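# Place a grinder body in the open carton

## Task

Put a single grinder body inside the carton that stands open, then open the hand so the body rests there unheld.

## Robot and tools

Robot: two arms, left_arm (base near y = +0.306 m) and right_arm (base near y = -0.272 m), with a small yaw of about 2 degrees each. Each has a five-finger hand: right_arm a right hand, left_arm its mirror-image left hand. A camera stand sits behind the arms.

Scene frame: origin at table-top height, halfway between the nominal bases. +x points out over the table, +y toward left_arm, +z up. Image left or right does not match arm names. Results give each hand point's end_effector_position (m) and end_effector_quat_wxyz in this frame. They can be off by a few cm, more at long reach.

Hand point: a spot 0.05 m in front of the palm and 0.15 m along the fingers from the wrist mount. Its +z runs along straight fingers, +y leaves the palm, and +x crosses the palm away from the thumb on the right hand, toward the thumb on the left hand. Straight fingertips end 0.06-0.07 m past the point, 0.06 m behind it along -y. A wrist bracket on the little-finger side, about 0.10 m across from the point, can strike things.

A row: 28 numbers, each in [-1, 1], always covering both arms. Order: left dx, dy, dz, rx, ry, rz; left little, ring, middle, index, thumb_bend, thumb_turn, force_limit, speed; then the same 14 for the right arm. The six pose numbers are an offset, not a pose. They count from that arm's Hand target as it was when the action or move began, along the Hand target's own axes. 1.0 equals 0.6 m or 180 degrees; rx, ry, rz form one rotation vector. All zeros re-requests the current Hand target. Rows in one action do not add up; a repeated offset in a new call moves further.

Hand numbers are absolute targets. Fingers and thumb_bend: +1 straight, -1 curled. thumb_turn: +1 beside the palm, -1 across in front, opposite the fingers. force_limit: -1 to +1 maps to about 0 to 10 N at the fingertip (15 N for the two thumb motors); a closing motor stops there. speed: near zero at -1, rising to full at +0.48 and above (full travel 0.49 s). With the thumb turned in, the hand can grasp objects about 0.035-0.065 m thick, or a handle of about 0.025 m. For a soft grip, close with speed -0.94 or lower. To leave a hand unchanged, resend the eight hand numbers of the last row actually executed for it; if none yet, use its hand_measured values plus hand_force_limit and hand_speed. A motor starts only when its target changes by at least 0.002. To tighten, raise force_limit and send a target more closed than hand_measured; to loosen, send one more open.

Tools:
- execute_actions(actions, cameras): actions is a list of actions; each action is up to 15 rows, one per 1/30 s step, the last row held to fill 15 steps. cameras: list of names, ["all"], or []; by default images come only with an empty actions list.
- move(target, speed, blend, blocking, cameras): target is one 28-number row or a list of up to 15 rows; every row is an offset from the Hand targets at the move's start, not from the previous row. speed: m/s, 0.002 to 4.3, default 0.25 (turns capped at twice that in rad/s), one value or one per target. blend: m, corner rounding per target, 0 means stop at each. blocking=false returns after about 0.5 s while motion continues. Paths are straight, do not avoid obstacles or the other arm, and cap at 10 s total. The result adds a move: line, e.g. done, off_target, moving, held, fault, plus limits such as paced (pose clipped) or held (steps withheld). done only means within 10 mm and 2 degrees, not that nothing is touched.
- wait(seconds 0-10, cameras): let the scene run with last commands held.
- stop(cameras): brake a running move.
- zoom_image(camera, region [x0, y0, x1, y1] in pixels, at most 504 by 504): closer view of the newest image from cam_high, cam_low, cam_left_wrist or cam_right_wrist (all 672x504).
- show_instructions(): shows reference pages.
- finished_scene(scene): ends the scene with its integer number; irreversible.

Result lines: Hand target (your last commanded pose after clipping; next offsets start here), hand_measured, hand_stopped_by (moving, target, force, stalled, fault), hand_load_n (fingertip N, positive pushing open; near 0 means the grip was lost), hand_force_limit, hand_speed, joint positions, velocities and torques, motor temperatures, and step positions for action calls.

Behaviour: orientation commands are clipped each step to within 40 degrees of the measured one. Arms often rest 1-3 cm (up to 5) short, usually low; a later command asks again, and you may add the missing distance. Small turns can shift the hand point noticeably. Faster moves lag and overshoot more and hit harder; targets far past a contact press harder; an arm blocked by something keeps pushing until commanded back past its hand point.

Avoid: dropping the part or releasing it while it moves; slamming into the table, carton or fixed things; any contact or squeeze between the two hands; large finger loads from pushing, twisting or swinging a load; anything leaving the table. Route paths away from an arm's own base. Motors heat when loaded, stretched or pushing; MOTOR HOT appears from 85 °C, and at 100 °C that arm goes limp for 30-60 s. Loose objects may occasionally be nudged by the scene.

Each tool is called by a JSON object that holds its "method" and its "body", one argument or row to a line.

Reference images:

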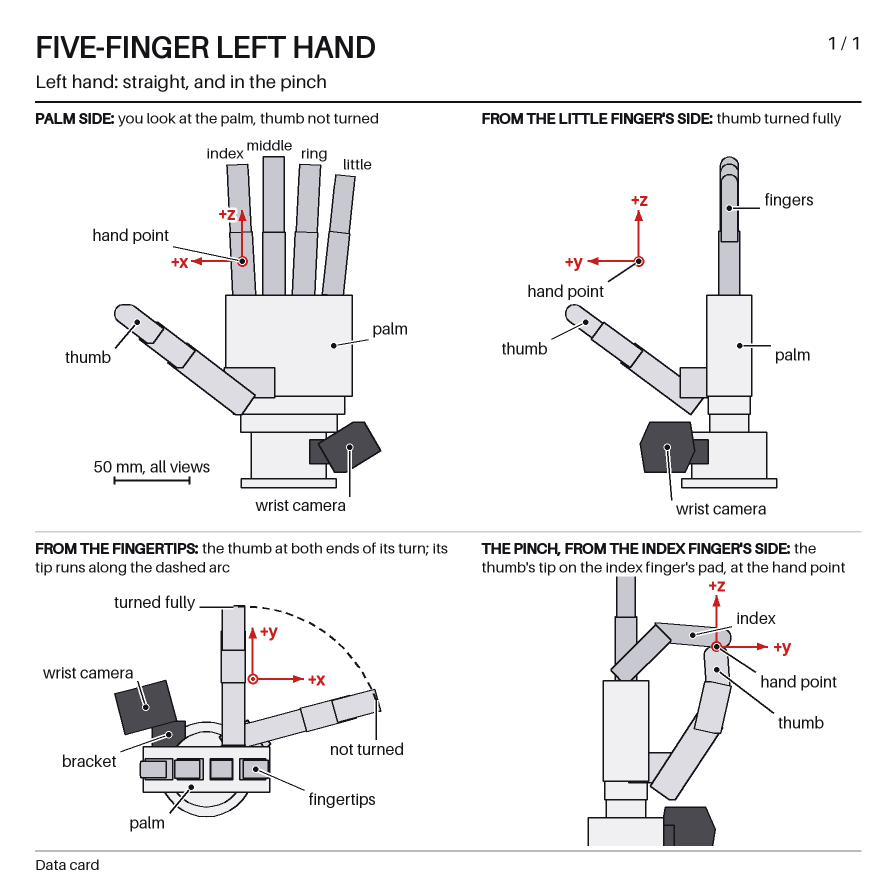

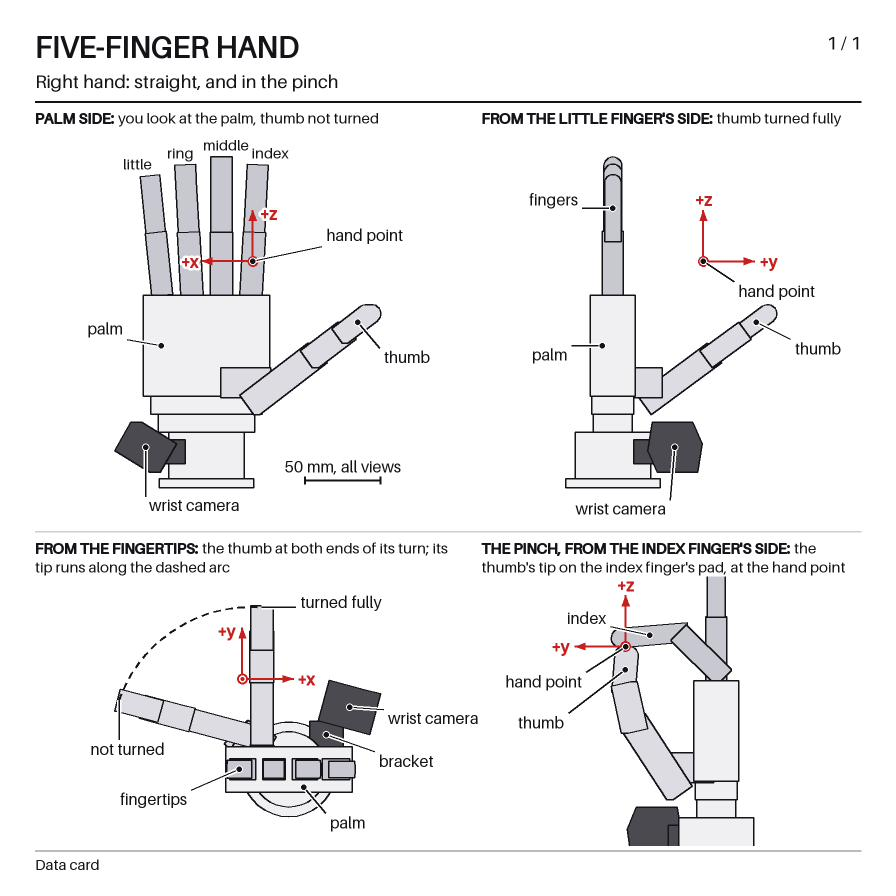

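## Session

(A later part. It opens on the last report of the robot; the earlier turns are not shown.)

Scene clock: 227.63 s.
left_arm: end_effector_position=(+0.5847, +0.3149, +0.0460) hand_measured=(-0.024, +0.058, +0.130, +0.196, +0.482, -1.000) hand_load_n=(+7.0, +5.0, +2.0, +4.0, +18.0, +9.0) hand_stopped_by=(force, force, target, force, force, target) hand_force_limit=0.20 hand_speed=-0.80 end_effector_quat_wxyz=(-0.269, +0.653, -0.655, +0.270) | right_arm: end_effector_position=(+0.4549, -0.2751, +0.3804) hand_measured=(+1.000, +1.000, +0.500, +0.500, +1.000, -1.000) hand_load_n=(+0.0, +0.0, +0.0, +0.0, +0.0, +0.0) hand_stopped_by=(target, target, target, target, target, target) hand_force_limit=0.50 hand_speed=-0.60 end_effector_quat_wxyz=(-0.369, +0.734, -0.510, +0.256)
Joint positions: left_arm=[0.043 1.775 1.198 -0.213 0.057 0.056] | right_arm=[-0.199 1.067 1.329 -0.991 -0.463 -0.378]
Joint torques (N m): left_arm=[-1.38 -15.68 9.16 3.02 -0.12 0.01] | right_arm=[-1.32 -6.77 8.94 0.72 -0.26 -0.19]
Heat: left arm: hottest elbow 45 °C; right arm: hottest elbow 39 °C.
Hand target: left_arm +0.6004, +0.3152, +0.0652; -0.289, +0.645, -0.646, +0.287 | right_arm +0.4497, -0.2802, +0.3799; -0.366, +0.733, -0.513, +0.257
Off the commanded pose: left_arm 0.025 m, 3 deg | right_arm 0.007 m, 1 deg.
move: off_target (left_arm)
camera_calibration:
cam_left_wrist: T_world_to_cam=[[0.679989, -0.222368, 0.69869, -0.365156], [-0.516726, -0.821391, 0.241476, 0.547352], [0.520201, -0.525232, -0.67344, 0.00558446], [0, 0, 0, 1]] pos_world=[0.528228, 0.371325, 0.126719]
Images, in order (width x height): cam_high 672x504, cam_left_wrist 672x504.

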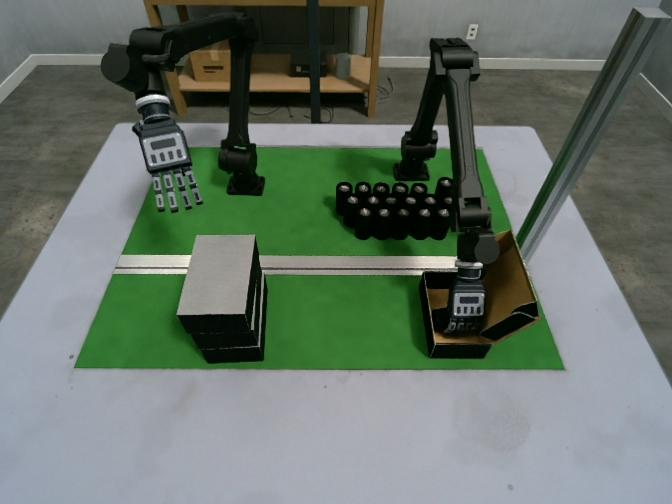

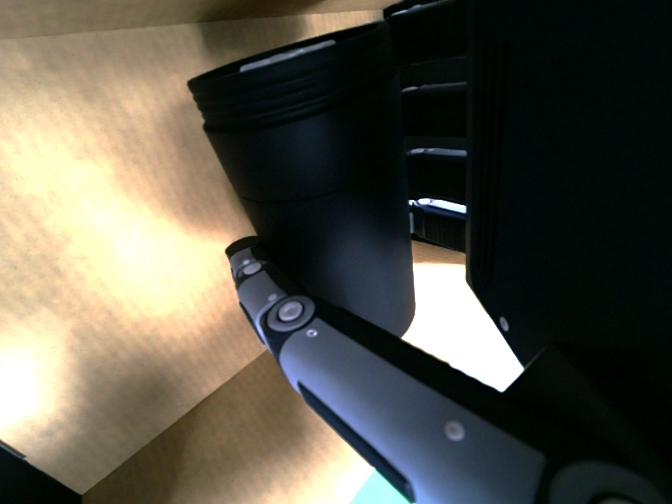

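{"method": "move", "body": {
  "target": [0,0.0149,0.0134,0,0,0,-0.55,-0.7,0.13,-0.7,0.472,-1,0.2,-0.8,0,0,0,0,0,0,1,1,0.5,0.5,1,-1,0.5,-0.6],
  "speed": 0.04,
  "cameras": ["cam_left_wrist","cam_high"]
}}

{"method": "zoom_image", "body": {
  "camera": "cam_high",
  "region": [405, 225, 545, 365]
}}

Scene clock: 231.13 s.
left_arm: end_effector_position=(+0.5877, +0.3152, +0.0425) hand_measured=(-0.024, +0.058, +0.130, +0.196, +0.482, -1.000) hand_load_n=(+7.0, +5.0, +1.5, +4.0, +18.0, +9.0) hand_stopped_by=(force, force, target, force, force, target) hand_force_limit=0.20 hand_speed=-0.80 end_effector_quat_wxyz=(-0.274, +0.651, -0.653, +0.274) | right_arm: end_effector_position=(+0.4549, -0.2751, +0.3804) hand_measured=(+1.000, +1.000, +0.500, +0.500, +1.000, -1.000) hand_load_n=(+0.0, +0.0, +0.0, +0.0, +0.0, +0.0) hand_stopped_by=(target, target, target, target, target, target) hand_force_limit=0.50 hand_speed=-0.60 end_effector_quat_wxyz=(-0.369, +0.734, -0.510, +0.256)
Joint positions: left_arm=[0.043 1.783 1.191 -0.185 0.057 0.056] | right_arm=[-0.199 1.067 1.329 -0.991 -0.463 -0.378]
Joint torques (N m): left_arm=[-1.32 -14.86 8.7 3.07 -0.12 0.02] | right_arm=[-1.32 -6.83 8.94 0.75 -0.27 -0.18]
Heat: left arm: hottest elbow 45 °C; right arm: hottest elbow 39 °C.
Hand target: left_arm +0.6004, +0.3152, +0.0531; -0.289, +0.645, -0.646, +0.287 | right_arm +0.4497, -0.2802, +0.3799; -0.366, +0.733, -0.513, +0.257
Off the commanded pose: left_arm 0.017 m, 2 deg | right_arm 0.007 m, 1 deg.
move: off_target (left_arm)
camera_calibration:
cam_left_wrist: T_world_to_cam=[[0.670076, -0.223119, 0.707966, -0.359036], [-0.520077, -0.821639, 0.233298, 0.552318], [0.52964, -0.524525, -0.6666, -0.00433554], [0, 0, 0, 1]] pos_world=[0.530126, 0.371425, 0.122441]
Images, in order (width x height): cam_high 672x504, cam_left_wrist 672x504.

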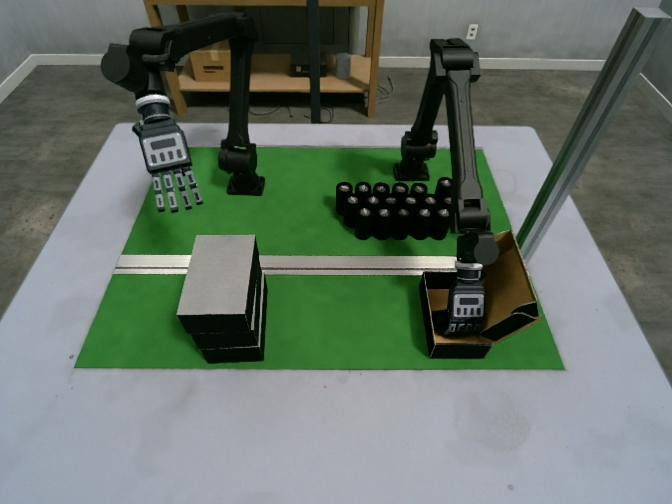

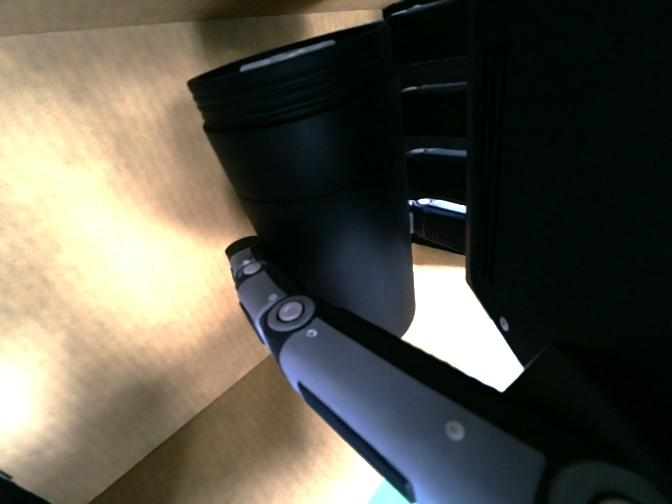

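Scaled by 3.600 from the camera's 672x504 image, which has a finer 960x720 frame.

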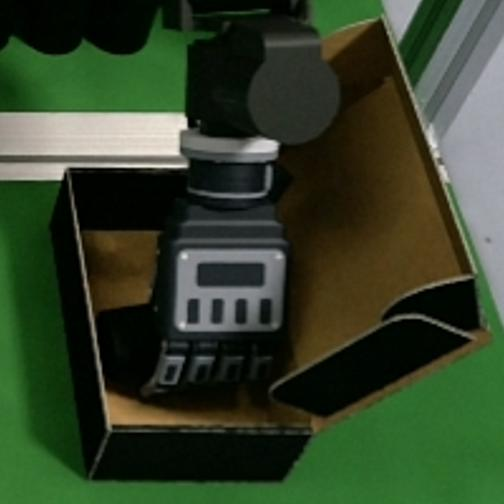

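{"method": "move", "body": {
  "target": [0,0.0087,0.0078,0,0,0,-0.55,-0.7,0.13,-0.7,0.472,-1,0.2,-0.8,0,0,0,0,0,0,1,1,0.5,0.5,1,-1,0.5,-0.6],
  "speed": 0.04,
  "cameras": ["cam_left_wrist"]
}}

Scene clock: 234.27 s.
left_arm: end_effector_position=(+0.5888, +0.3152, +0.0419) hand_measured=(-0.024, +0.058, +0.130, +0.196, +0.482, -1.000) hand_load_n=(+6.5, +4.5, +0.5, +3.5, +18.5, +8.5) hand_stopped_by=(force, force, target, force, force, target) hand_force_limit=0.20 hand_speed=-0.80 end_effector_quat_wxyz=(-0.277, +0.649, -0.652, +0.277) | right_arm: end_effector_position=(+0.4549, -0.2751, +0.3804) hand_measured=(+1.000, +1.000, +0.500, +0.500, +1.000, -1.000) hand_load_n=(+0.0, +0.0, +0.0, +0.0, +0.0, +0.0) hand_stopped_by=(target, target, target, target, target, target) hand_force_limit=0.50 hand_speed=-0.60 end_effector_quat_wxyz=(-0.369, +0.734, -0.510, +0.256)
Joint positions: left_arm=[0.043 1.783 1.185 -0.168 0.057 0.056] | right_arm=[-0.199 1.067 1.329 -0.991 -0.463 -0.378]
Joint torques (N m): left_arm=[-1.38 -13.98 8.64 3.15 -0.13 0.02] | right_arm=[-1.32 -6.89 8.96 0.72 -0.27 -0.19]
Heat: left arm: hottest elbow 45 °C; right arm: hottest elbow 39 °C.
Hand target: left_arm +0.6002, +0.3152, +0.0460; -0.288, +0.645, -0.646, +0.287 | right_arm +0.4497, -0.2802, +0.3799; -0.366, +0.733, -0.513, +0.257
Off the commanded pose: left_arm 0.012 m, 2 deg | right_arm 0.007 m, 1 deg.
move: off_target (left_arm)
camera_calibration:
cam_left_wrist: T_world_to_cam=[[0.662811, -0.223681, 0.714596, -0.35514], [-0.522396, -0.821854, 0.227285, 0.554789], [0.536454, -0.523949, -0.661584, -0.00971995], [0, 0, 0, 1]] pos_world=[0.530425, 0.371424, 0.121256]
Images, in order (width x height): cam_left_wrist 672x504.

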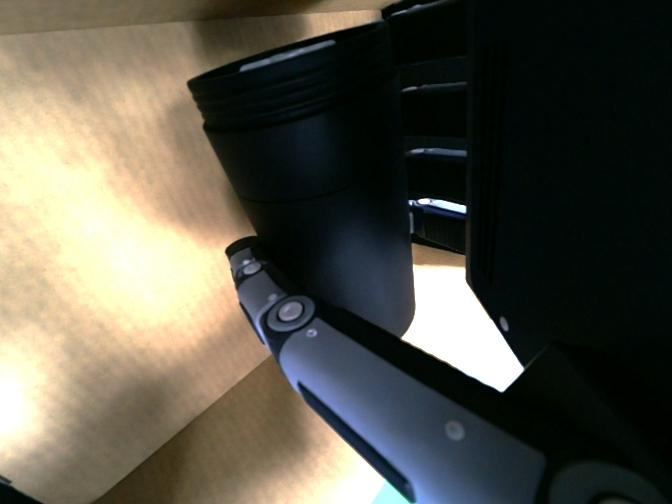

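{"method": "move", "body": {
  "target": [0,-0.0062,-0.0056,0,0,0,0.5,0.5,0.5,0.5,1,-1,0.3,-0.65,0,0,0,0,0,0,1,1,0.5,0.5,1,-1,0.5,-0.6],
  "speed": 0.04,
  "cameras": ["cam_left_wrist","cam_high"]
}}

{"method": "zoom_image", "body": {
  "camera": "cam_high",
  "region": [405, 225, 545, 365]
}}

Scene clock: 240.40 s.
left_arm: end_effector_position=(+0.5903, +0.3153, +0.0434) hand_measured=(+0.500, +0.500, +0.500, +0.500, +1.000, -1.000) hand_load_n=(+0.0, +0.0, +0.0, +0.5, +0.0, +0.0) hand_stopped_by=(target, target, target, target, target, target) hand_force_limit=0.30 hand_speed=-0.65 end_effector_quat_wxyz=(-0.280, +0.648, -0.651, +0.280) | right_arm: end_effector_position=(+0.4549, -0.2751, +0.3804) hand_measured=(+1.000, +1.000, +0.500, +0.500, +1.000, -1.000) hand_load_n=(+0.0, +0.0, +0.0, +0.0, +0.0, +0.0) hand_stopped_by=(target, target, target, target, target, target) hand_force_limit=0.50 hand_speed=-0.60 end_effector_quat_wxyz=(-0.369, +0.734, -0.510, +0.256)
Joint positions: left_arm=[0.043 1.782 1.185 -0.161 0.057 0.056] | right_arm=[-0.199 1.067 1.329 -0.991 -0.463 -0.378]
Joint torques (N m): left_arm=[-1.38 -14.45 9.02 2.32 -0.12 0.02] | right_arm=[-1.32 -6.77 8.96 0.72 -0.27 -0.18]
Heat: left arm: hottest elbow 44 °C; right arm: hottest elbow 39 °C.
Hand target: left_arm +0.6003, +0.3152, +0.0512; -0.289, +0.645, -0.646, +0.287 | right_arm +0.4497, -0.2802, +0.3799; -0.366, +0.733, -0.513, +0.257
Off the commanded pose: left_arm 0.012 m, 1 deg | right_arm 0.007 m, 1 deg.
move: off_target (left_arm)
camera_calibration:
cam_left_wrist: T_world_to_cam=[[0.65743, -0.223694, 0.719546, -0.354322], [-0.5239, -0.822038, 0.223117, 0.556444], [0.541584, -0.523654, -0.657626, -0.0126679], [0, 0, 0, 1]] pos_world=[0.531324, 0.371525, 0.122468]
Images, in order (width x height): cam_high 672x504, cam_left_wrist 672x504.

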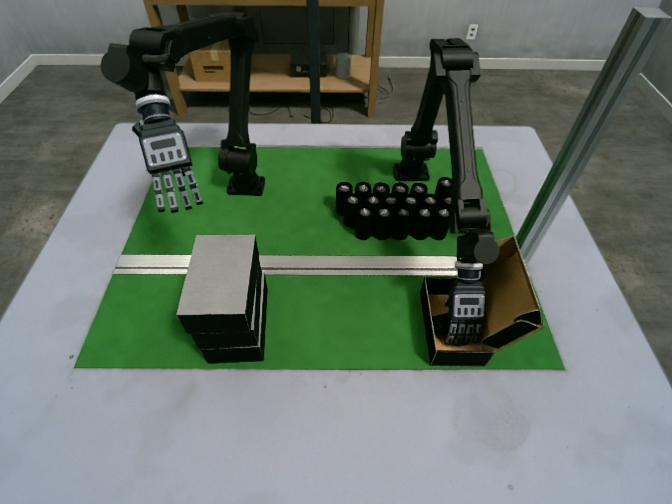

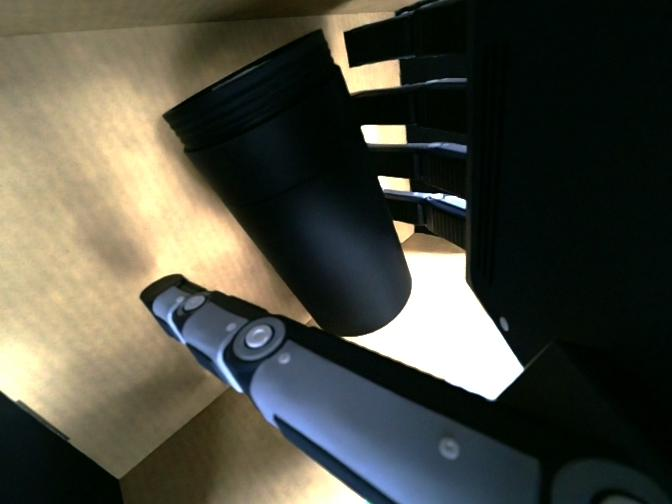

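Scaled by 3.600 from the camera's 672x504 image, which has a finer 960x720 frame.

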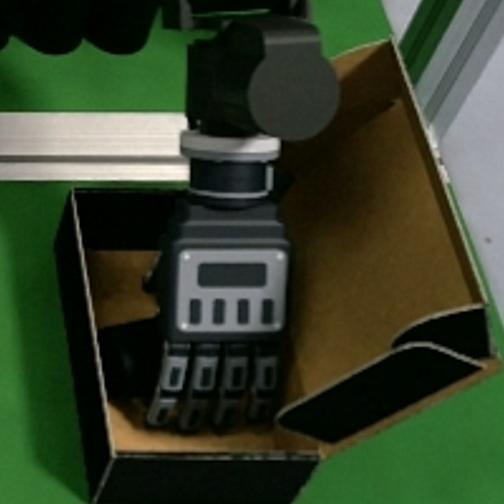

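{"method": "move", "body": {
  "target": [0.02,-0.0743,-0.0669,0,0,0,0.5,0.5,0.5,0.5,1,-1,0.3,-0.65,0,0,0,0,0,0,1,1,0.5,0.5,1,-1,0.5,-0.6],
  "speed": 0.06,
  "cameras": ["cam_left_wrist","cam_high"]
}}

{"method": "zoom_image", "body": {
  "camera": "cam_high",
  "region": [405, 225, 545, 365]
}}

Scene clock: 250.00 s.
left_arm: end_effector_position=(+0.5802, +0.3120, +0.0797) hand_measured=(+0.500, +0.500, +0.500, +0.500, +1.000, -1.000) hand_load_n=(+0.0, +0.0, +0.0, +0.0, +0.0, +0.0) hand_stopped_by=(target, target, target, target, target, target) hand_force_limit=0.30 hand_speed=-0.65 end_effector_quat_wxyz=(-0.273, +0.656, -0.651, +0.269) | right_arm: end_effector_position=(+0.4549, -0.2751, +0.3804) hand_measured=(+1.000, +1.000, +0.500, +0.500, +1.000, -1.000) hand_load_n=(+0.0, +0.0, +0.0, +0.0, +0.0, +0.0) hand_stopped_by=(target, target, target, target, target, target) hand_force_limit=0.50 hand_speed=-0.60 end_effector_quat_wxyz=(-0.369, +0.734, -0.510, +0.256)
Joint positions: left_arm=[0.035 1.717 1.216 -0.286 0.041 0.045] | right_arm=[-0.199 1.067 1.329 -0.991 -0.463 -0.378]
Joint torques (N m): left_arm=[-2.37 -15.38 12.04 1.28 -0.13 -0.01] | right_arm=[-1.32 -6.83 8.96 0.72 -0.26 -0.19]
Heat: left arm: hottest elbow 44 °C; right arm: hottest elbow 39 °C.
Hand target: left_arm +0.6003, +0.3031, +0.1111; -0.289, +0.645, -0.646, +0.287 | right_arm +0.4497, -0.2802, +0.3799; -0.366, +0.733, -0.513, +0.257
Off the commanded pose: left_arm 0.038 m, 3 deg | right_arm 0.007 m, 1 deg.
move: off_target (left_arm)
camera_calibration:
cam_left_wrist: T_world_to_cam=[[0.679863, -0.217122, 0.70046, -0.388071], [-0.508215, -0.828097, 0.236586, 0.531958], [0.528681, -0.51683, -0.673337, 0.0214547], [0, 0, 0, 1]] pos_world=[0.522842, 0.367343, 0.160421]
Images, in order (width x height): cam_high 672x504, cam_left_wrist 672x504.

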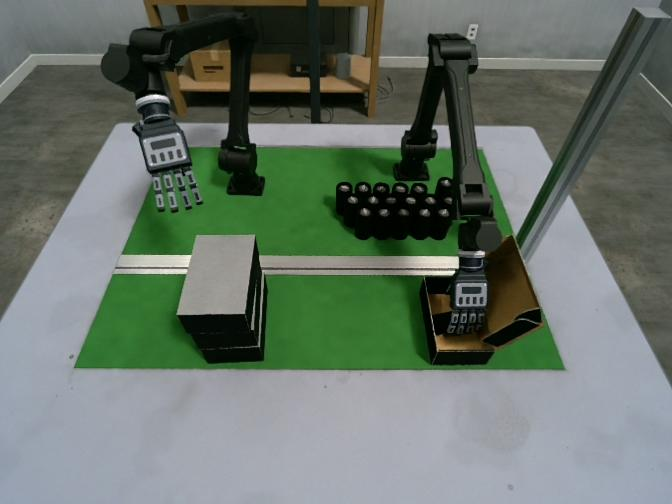

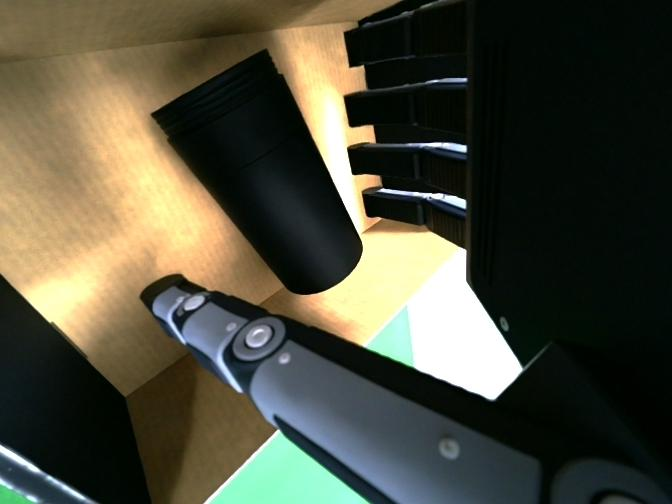

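Scaled by 3.600 from the camera's 672x504 image, which has a finer 960x720 frame.

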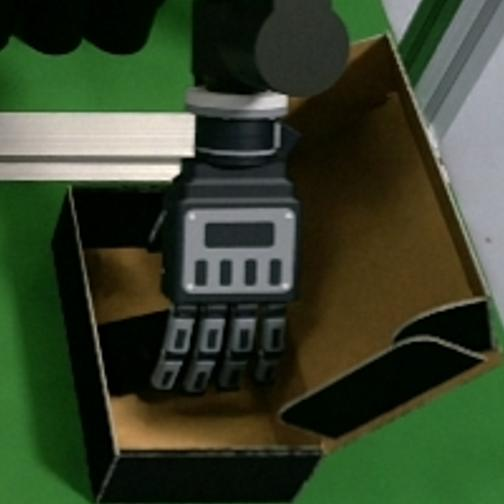

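{"method": "move", "body": {
  "target": [0.0333,-0.332,-0.254,0,0,0,0.5,0.5,0.5,0.5,1,-1,0.3,-0.65,0,0,0,0,0,0,1,1,0.5,0.5,1,-1,0.5,-0.6],
  "speed": 0.12,
  "cameras": ["cam_left_wrist","cam_high"]
}}

{"method": "zoom_image", "body": {
  "camera": "cam_high",
  "region": [405, 225, 545, 365]
}}

Scene clock: 256.10 s.
left_arm: end_effector_position=(+0.6114, +0.2931, +0.3377) hand_measured=(+0.500, +0.500, +0.500, +0.500, +1.000, -1.000) hand_load_n=(+0.0, +0.0, +0.0, +0.0, +0.0, +0.0) hand_stopped_by=(target, target, target, target, target, target) hand_force_limit=0.30 hand_speed=-0.65 end_effector_quat_wxyz=(-0.279, +0.653, -0.649, +0.273) | right_arm: end_effector_position=(+0.4549, -0.2751, +0.3804) hand_measured=(+1.000, +1.000, +0.500, +0.500, +1.000, -1.000) hand_load_n=(+0.0, +0.0, +0.0, +0.0, +0.0, +0.0) hand_stopped_by=(target, target, target, target, target, target) hand_force_limit=0.50 hand_speed=-0.60 end_effector_quat_wxyz=(-0.369, +0.734, -0.510, +0.256)
Joint positions: left_arm=[-0.003 1.678 1.857 -0.948 0.012 0.019] | right_arm=[-0.199 1.067 1.329 -0.991 -0.463 -0.378]
Joint torques (N m): left_arm=[-2.32 -14.45 13.38 1.36 -0.15 -0.02] | right_arm=[-1.26 -6.77 8.96 0.73 -0.26 -0.19]
Heat: left arm: hottest elbow 45 °C; right arm: hottest elbow 39 °C.
Hand target: left_arm +0.6202, +0.2827, +0.3610; -0.289, +0.645, -0.646, +0.287 | right_arm +0.4497, -0.2802, +0.3799; -0.366, +0.733, -0.513, +0.257
Off the commanded pose: left_arm 0.027 m, 2 deg | right_arm 0.007 m, 1 deg.
move: off_target (left_arm)
camera_calibration:
cam_left_wrist: T_world_to_cam=[[0.668706, -0.218583, 0.710671, -0.590237], [-0.511377, -0.829056, 0.226186, 0.47693], [0.539746, -0.514673, -0.666173, 0.159048], [0, 0, 0, 1]] pos_world=[0.552741, 0.348244, 0.417543]
Images, in order (width x height): cam_high 672x504, cam_left_wrist 672x504.

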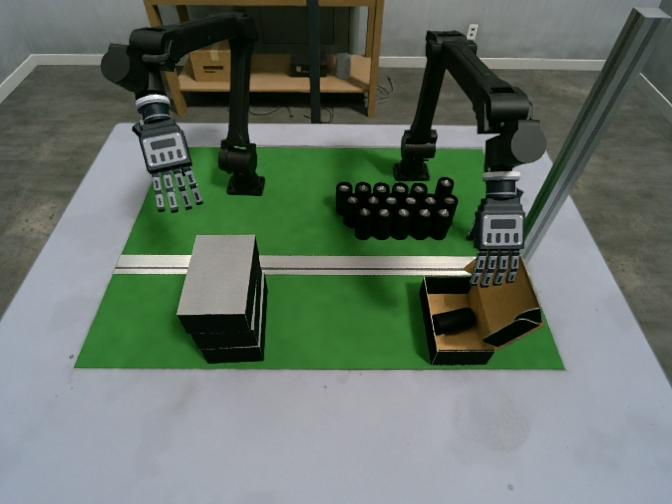

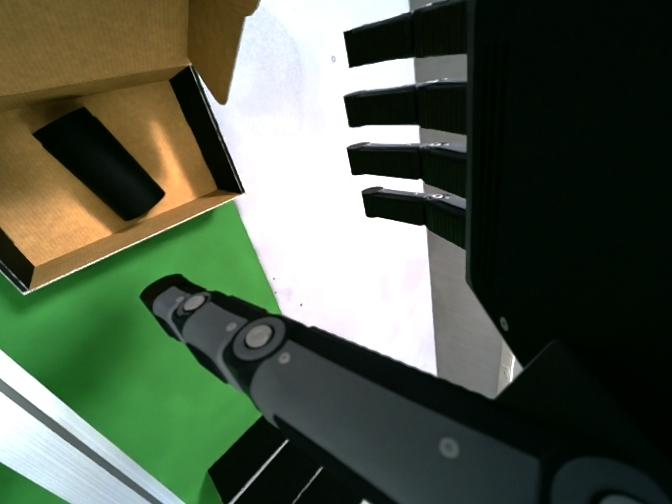

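Scaled by 3.600 from the camera's 672x504 image, which has a finer 960x720 frame.

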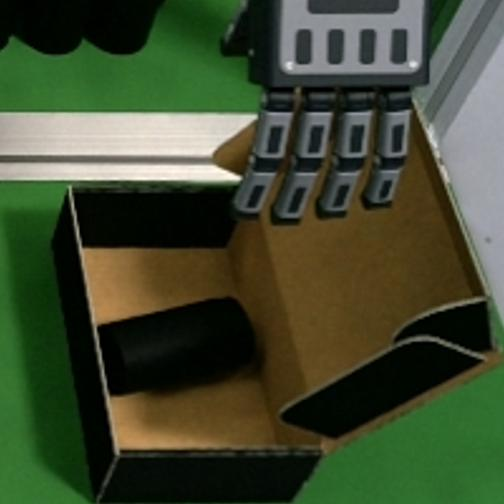

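{"method": "finished_scene", "body": {
  "scene": 3
}}

The scene is finished: the task was done.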